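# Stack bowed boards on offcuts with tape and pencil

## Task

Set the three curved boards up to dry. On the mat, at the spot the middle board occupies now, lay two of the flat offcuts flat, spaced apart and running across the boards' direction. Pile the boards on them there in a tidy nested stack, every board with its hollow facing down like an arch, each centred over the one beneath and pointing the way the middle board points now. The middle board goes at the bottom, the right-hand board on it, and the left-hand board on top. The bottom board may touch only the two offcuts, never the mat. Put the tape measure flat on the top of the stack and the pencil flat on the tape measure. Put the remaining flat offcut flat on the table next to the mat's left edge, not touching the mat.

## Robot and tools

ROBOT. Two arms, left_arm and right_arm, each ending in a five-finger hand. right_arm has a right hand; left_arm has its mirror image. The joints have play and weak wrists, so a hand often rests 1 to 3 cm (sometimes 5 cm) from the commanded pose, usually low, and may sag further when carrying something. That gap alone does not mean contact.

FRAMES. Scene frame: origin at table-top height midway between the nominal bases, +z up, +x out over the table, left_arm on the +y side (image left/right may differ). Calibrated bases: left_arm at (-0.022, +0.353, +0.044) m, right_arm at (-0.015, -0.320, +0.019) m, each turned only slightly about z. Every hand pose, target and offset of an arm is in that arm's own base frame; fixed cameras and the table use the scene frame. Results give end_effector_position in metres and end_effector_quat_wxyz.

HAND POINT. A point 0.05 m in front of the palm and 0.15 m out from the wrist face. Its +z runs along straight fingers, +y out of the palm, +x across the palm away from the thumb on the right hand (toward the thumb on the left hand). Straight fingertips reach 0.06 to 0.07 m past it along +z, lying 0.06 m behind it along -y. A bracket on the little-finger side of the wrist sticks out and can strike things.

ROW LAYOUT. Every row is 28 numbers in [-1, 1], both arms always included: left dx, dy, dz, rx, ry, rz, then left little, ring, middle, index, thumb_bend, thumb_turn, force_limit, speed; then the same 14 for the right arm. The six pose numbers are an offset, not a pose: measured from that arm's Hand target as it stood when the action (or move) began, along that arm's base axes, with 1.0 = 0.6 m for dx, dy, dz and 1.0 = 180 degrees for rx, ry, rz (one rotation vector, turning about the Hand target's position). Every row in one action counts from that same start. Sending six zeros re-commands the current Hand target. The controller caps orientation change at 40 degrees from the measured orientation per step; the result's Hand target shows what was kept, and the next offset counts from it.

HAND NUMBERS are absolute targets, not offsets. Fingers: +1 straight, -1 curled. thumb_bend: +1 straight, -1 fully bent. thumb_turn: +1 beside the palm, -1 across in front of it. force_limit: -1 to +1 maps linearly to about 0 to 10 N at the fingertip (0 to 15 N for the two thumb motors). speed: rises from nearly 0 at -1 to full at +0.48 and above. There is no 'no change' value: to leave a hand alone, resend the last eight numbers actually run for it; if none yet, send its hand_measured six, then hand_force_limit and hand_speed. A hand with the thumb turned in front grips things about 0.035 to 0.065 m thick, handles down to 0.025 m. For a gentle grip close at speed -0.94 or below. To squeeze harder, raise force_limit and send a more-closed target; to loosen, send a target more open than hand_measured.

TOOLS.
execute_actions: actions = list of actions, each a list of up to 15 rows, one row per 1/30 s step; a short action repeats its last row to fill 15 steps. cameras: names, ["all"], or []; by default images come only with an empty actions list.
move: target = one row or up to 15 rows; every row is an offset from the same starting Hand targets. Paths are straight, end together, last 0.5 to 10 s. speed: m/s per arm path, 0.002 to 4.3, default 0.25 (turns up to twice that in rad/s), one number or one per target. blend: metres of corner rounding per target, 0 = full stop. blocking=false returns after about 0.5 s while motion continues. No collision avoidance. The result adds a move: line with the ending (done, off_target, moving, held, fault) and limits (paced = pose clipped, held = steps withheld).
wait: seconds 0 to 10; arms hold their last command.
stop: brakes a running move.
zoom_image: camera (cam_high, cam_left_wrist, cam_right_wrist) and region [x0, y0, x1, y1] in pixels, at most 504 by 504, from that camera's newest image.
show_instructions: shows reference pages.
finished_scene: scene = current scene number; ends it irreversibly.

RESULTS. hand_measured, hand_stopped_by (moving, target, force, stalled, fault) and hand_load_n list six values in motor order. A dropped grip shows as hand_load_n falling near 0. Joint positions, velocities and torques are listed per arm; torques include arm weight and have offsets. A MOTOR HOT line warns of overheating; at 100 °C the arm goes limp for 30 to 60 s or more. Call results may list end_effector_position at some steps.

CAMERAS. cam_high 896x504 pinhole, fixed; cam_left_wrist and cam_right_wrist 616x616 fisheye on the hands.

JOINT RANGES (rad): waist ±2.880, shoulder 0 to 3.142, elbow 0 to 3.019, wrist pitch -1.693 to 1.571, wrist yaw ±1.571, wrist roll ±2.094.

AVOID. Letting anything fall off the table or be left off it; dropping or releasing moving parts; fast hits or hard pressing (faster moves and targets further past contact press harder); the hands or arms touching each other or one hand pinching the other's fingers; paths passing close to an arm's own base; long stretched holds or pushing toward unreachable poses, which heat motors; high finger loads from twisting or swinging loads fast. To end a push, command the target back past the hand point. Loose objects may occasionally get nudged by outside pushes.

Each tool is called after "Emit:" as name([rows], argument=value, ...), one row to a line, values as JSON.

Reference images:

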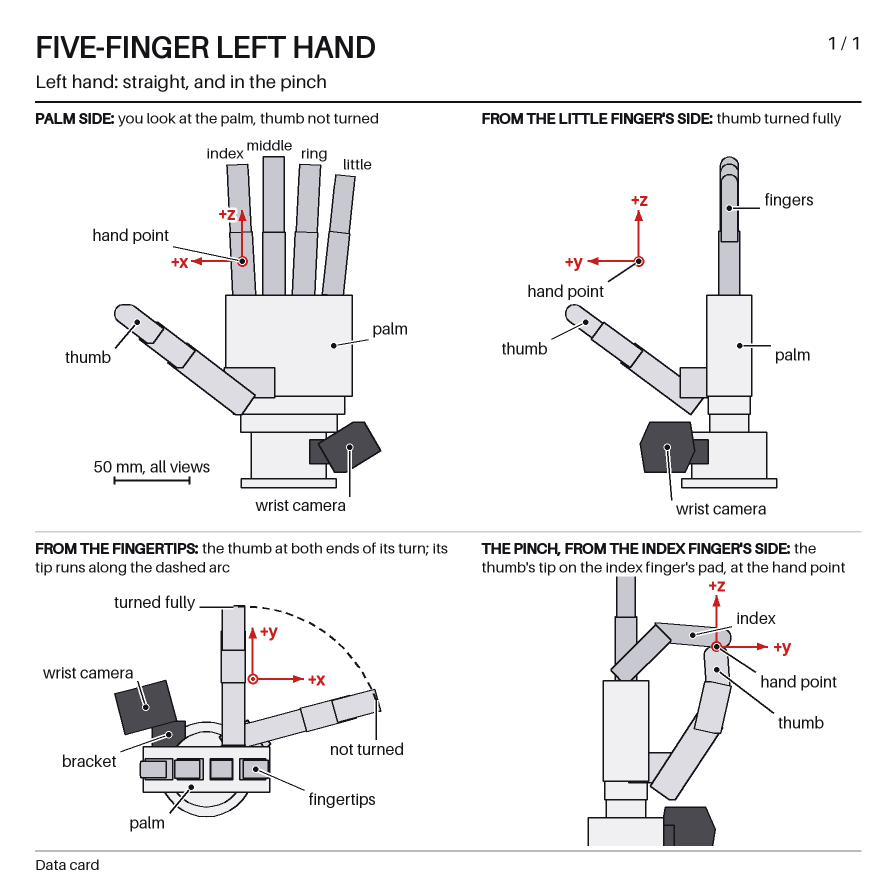

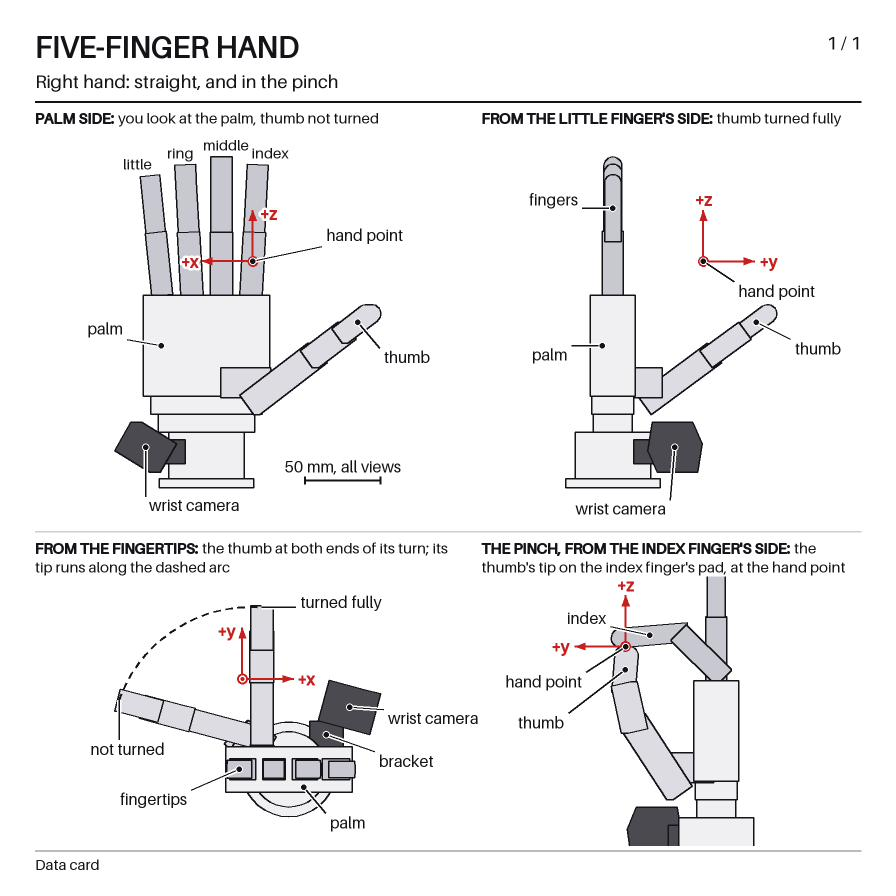

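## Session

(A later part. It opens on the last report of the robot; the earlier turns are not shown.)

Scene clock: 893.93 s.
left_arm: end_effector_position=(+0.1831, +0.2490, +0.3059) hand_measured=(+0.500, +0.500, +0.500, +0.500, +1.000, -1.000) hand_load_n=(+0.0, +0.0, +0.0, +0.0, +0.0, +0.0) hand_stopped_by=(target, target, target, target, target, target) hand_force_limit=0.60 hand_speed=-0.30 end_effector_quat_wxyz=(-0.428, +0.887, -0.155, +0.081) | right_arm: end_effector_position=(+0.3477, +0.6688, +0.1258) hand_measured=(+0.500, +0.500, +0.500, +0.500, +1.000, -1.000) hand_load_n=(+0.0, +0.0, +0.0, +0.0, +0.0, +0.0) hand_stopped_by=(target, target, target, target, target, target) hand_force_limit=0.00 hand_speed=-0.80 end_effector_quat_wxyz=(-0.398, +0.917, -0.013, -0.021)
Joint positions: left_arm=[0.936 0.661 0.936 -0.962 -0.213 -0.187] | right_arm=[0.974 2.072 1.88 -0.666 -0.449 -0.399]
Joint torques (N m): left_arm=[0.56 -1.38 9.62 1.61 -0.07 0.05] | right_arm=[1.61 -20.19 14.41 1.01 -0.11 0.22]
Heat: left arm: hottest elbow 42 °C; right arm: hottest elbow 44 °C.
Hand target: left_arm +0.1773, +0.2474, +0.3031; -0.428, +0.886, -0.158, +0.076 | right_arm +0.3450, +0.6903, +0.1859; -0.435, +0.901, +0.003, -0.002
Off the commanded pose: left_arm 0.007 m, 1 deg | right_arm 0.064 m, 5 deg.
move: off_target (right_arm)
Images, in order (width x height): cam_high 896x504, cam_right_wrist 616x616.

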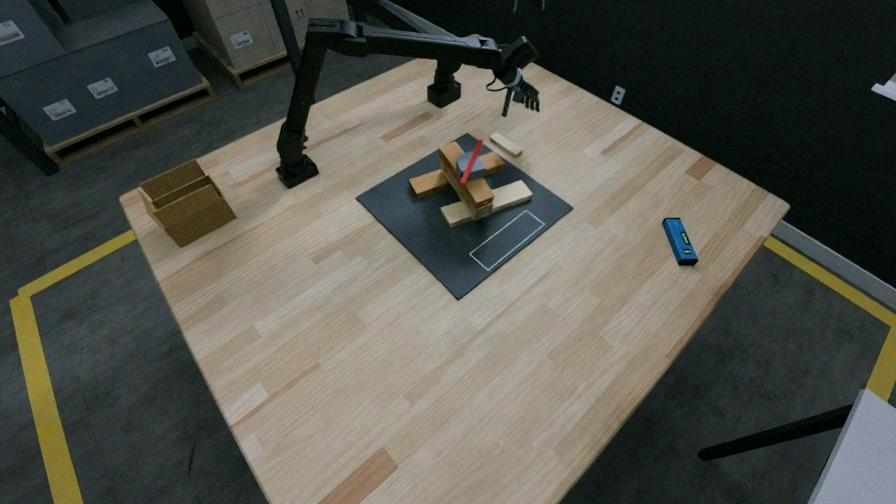

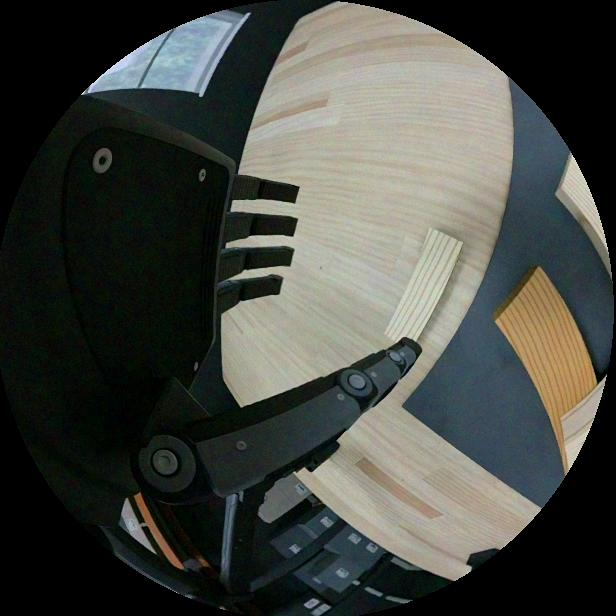

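Emit:
zoom_image(camera="cam_high", region=[400, 125, 540, 235])

Emit:
move([
  [0,0,0,0,0,0,0.5,0.5,0.5,0.5,1,-1,0.6,-0.3,-0.05,-0.3,0.3,0,0,0,0.5,0.5,0.5,0.5,1,-1,0.0,-0.8],
  [0,0,0,0,0,0,0.5,0.5,0.5,0.5,1,-1,0.6,-0.3,-0.1,-0.95,0.15,0,0,0,0.5,0.5,0.5,0.5,1,-1,0.0,-0.8],
], speed=0.3, blend=0.05, cameras=["cam_high"])

Emit:
zoom_image(camera="cam_high", region=[400, 125, 540, 235])

Scaled by 3.600 from the camera's 896x504 image, which has a finer 1280x720 frame.

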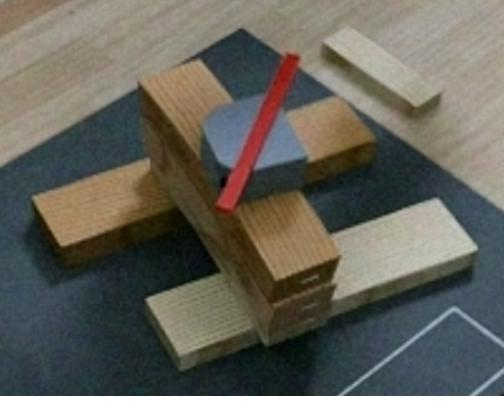

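Scene clock: 898.60 s.
left_arm: end_effector_position=(+0.1831, +0.2490, +0.3059) hand_measured=(+0.500, +0.500, +0.500, +0.500, +1.000, -1.000) hand_load_n=(+0.0, +0.0, +0.0, +0.0, +0.0, +0.0) hand_stopped_by=(target, target, target, target, target, target) hand_force_limit=0.60 hand_speed=-0.30 end_effector_quat_wxyz=(-0.428, +0.887, -0.155, +0.081) | right_arm: end_effector_position=(+0.2730, +0.1236, +0.2631) hand_measured=(+0.500, +0.500, +0.500, +0.500, +1.000, -1.000) hand_load_n=(+0.0, +0.0, +0.0, +0.0, +0.0, +0.0) hand_stopped_by=(target, target, target, target, target, target) hand_force_limit=0.00 hand_speed=-0.80 end_effector_quat_wxyz=(-0.430, +0.902, -0.003, -0.021)
Joint positions: left_arm=[0.936 0.661 0.936 -0.962 -0.213 -0.187] | right_arm=[0.037 1.155 1.156 -1.582 -0.891 -1.533]
Joint torques (N m): left_arm=[0.44 -1.44 9.78 1.66 -0.07 0.09] | right_arm=[-0.5 -4.48 11.48 -0.05 -0.71 -0.02]
Heat: left arm: hottest elbow 42 °C; right arm: hottest elbow 44 °C.
Hand target: left_arm +0.1773, +0.2474, +0.3031; -0.428, +0.886, -0.158, +0.076 | right_arm +0.2850, +0.1203, +0.2759; -0.435, +0.901, +0.003, -0.002
Off the commanded pose: left_arm 0.007 m, 1 deg | right_arm 0.018 m, 2 deg.
move: off_target (right_arm)
Images, in order (width x height): cam_high 896x504.

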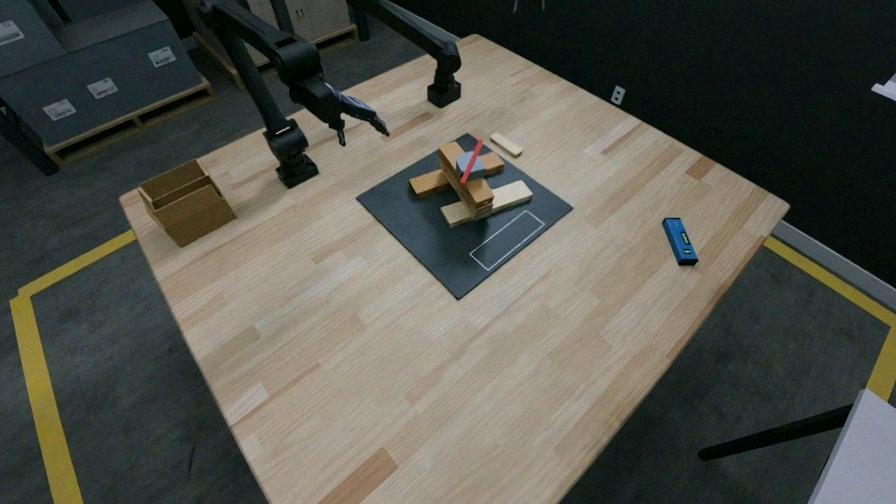

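Scaled by 3.600 from the camera's 896x504 image, which has a finer 1280x720 frame.

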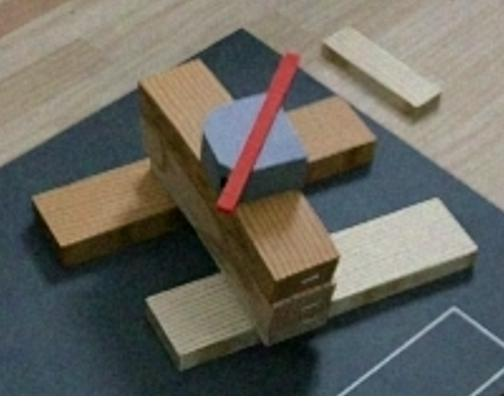

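Emit:
finished_scene(scene=2)

The scene is finished: the task was done.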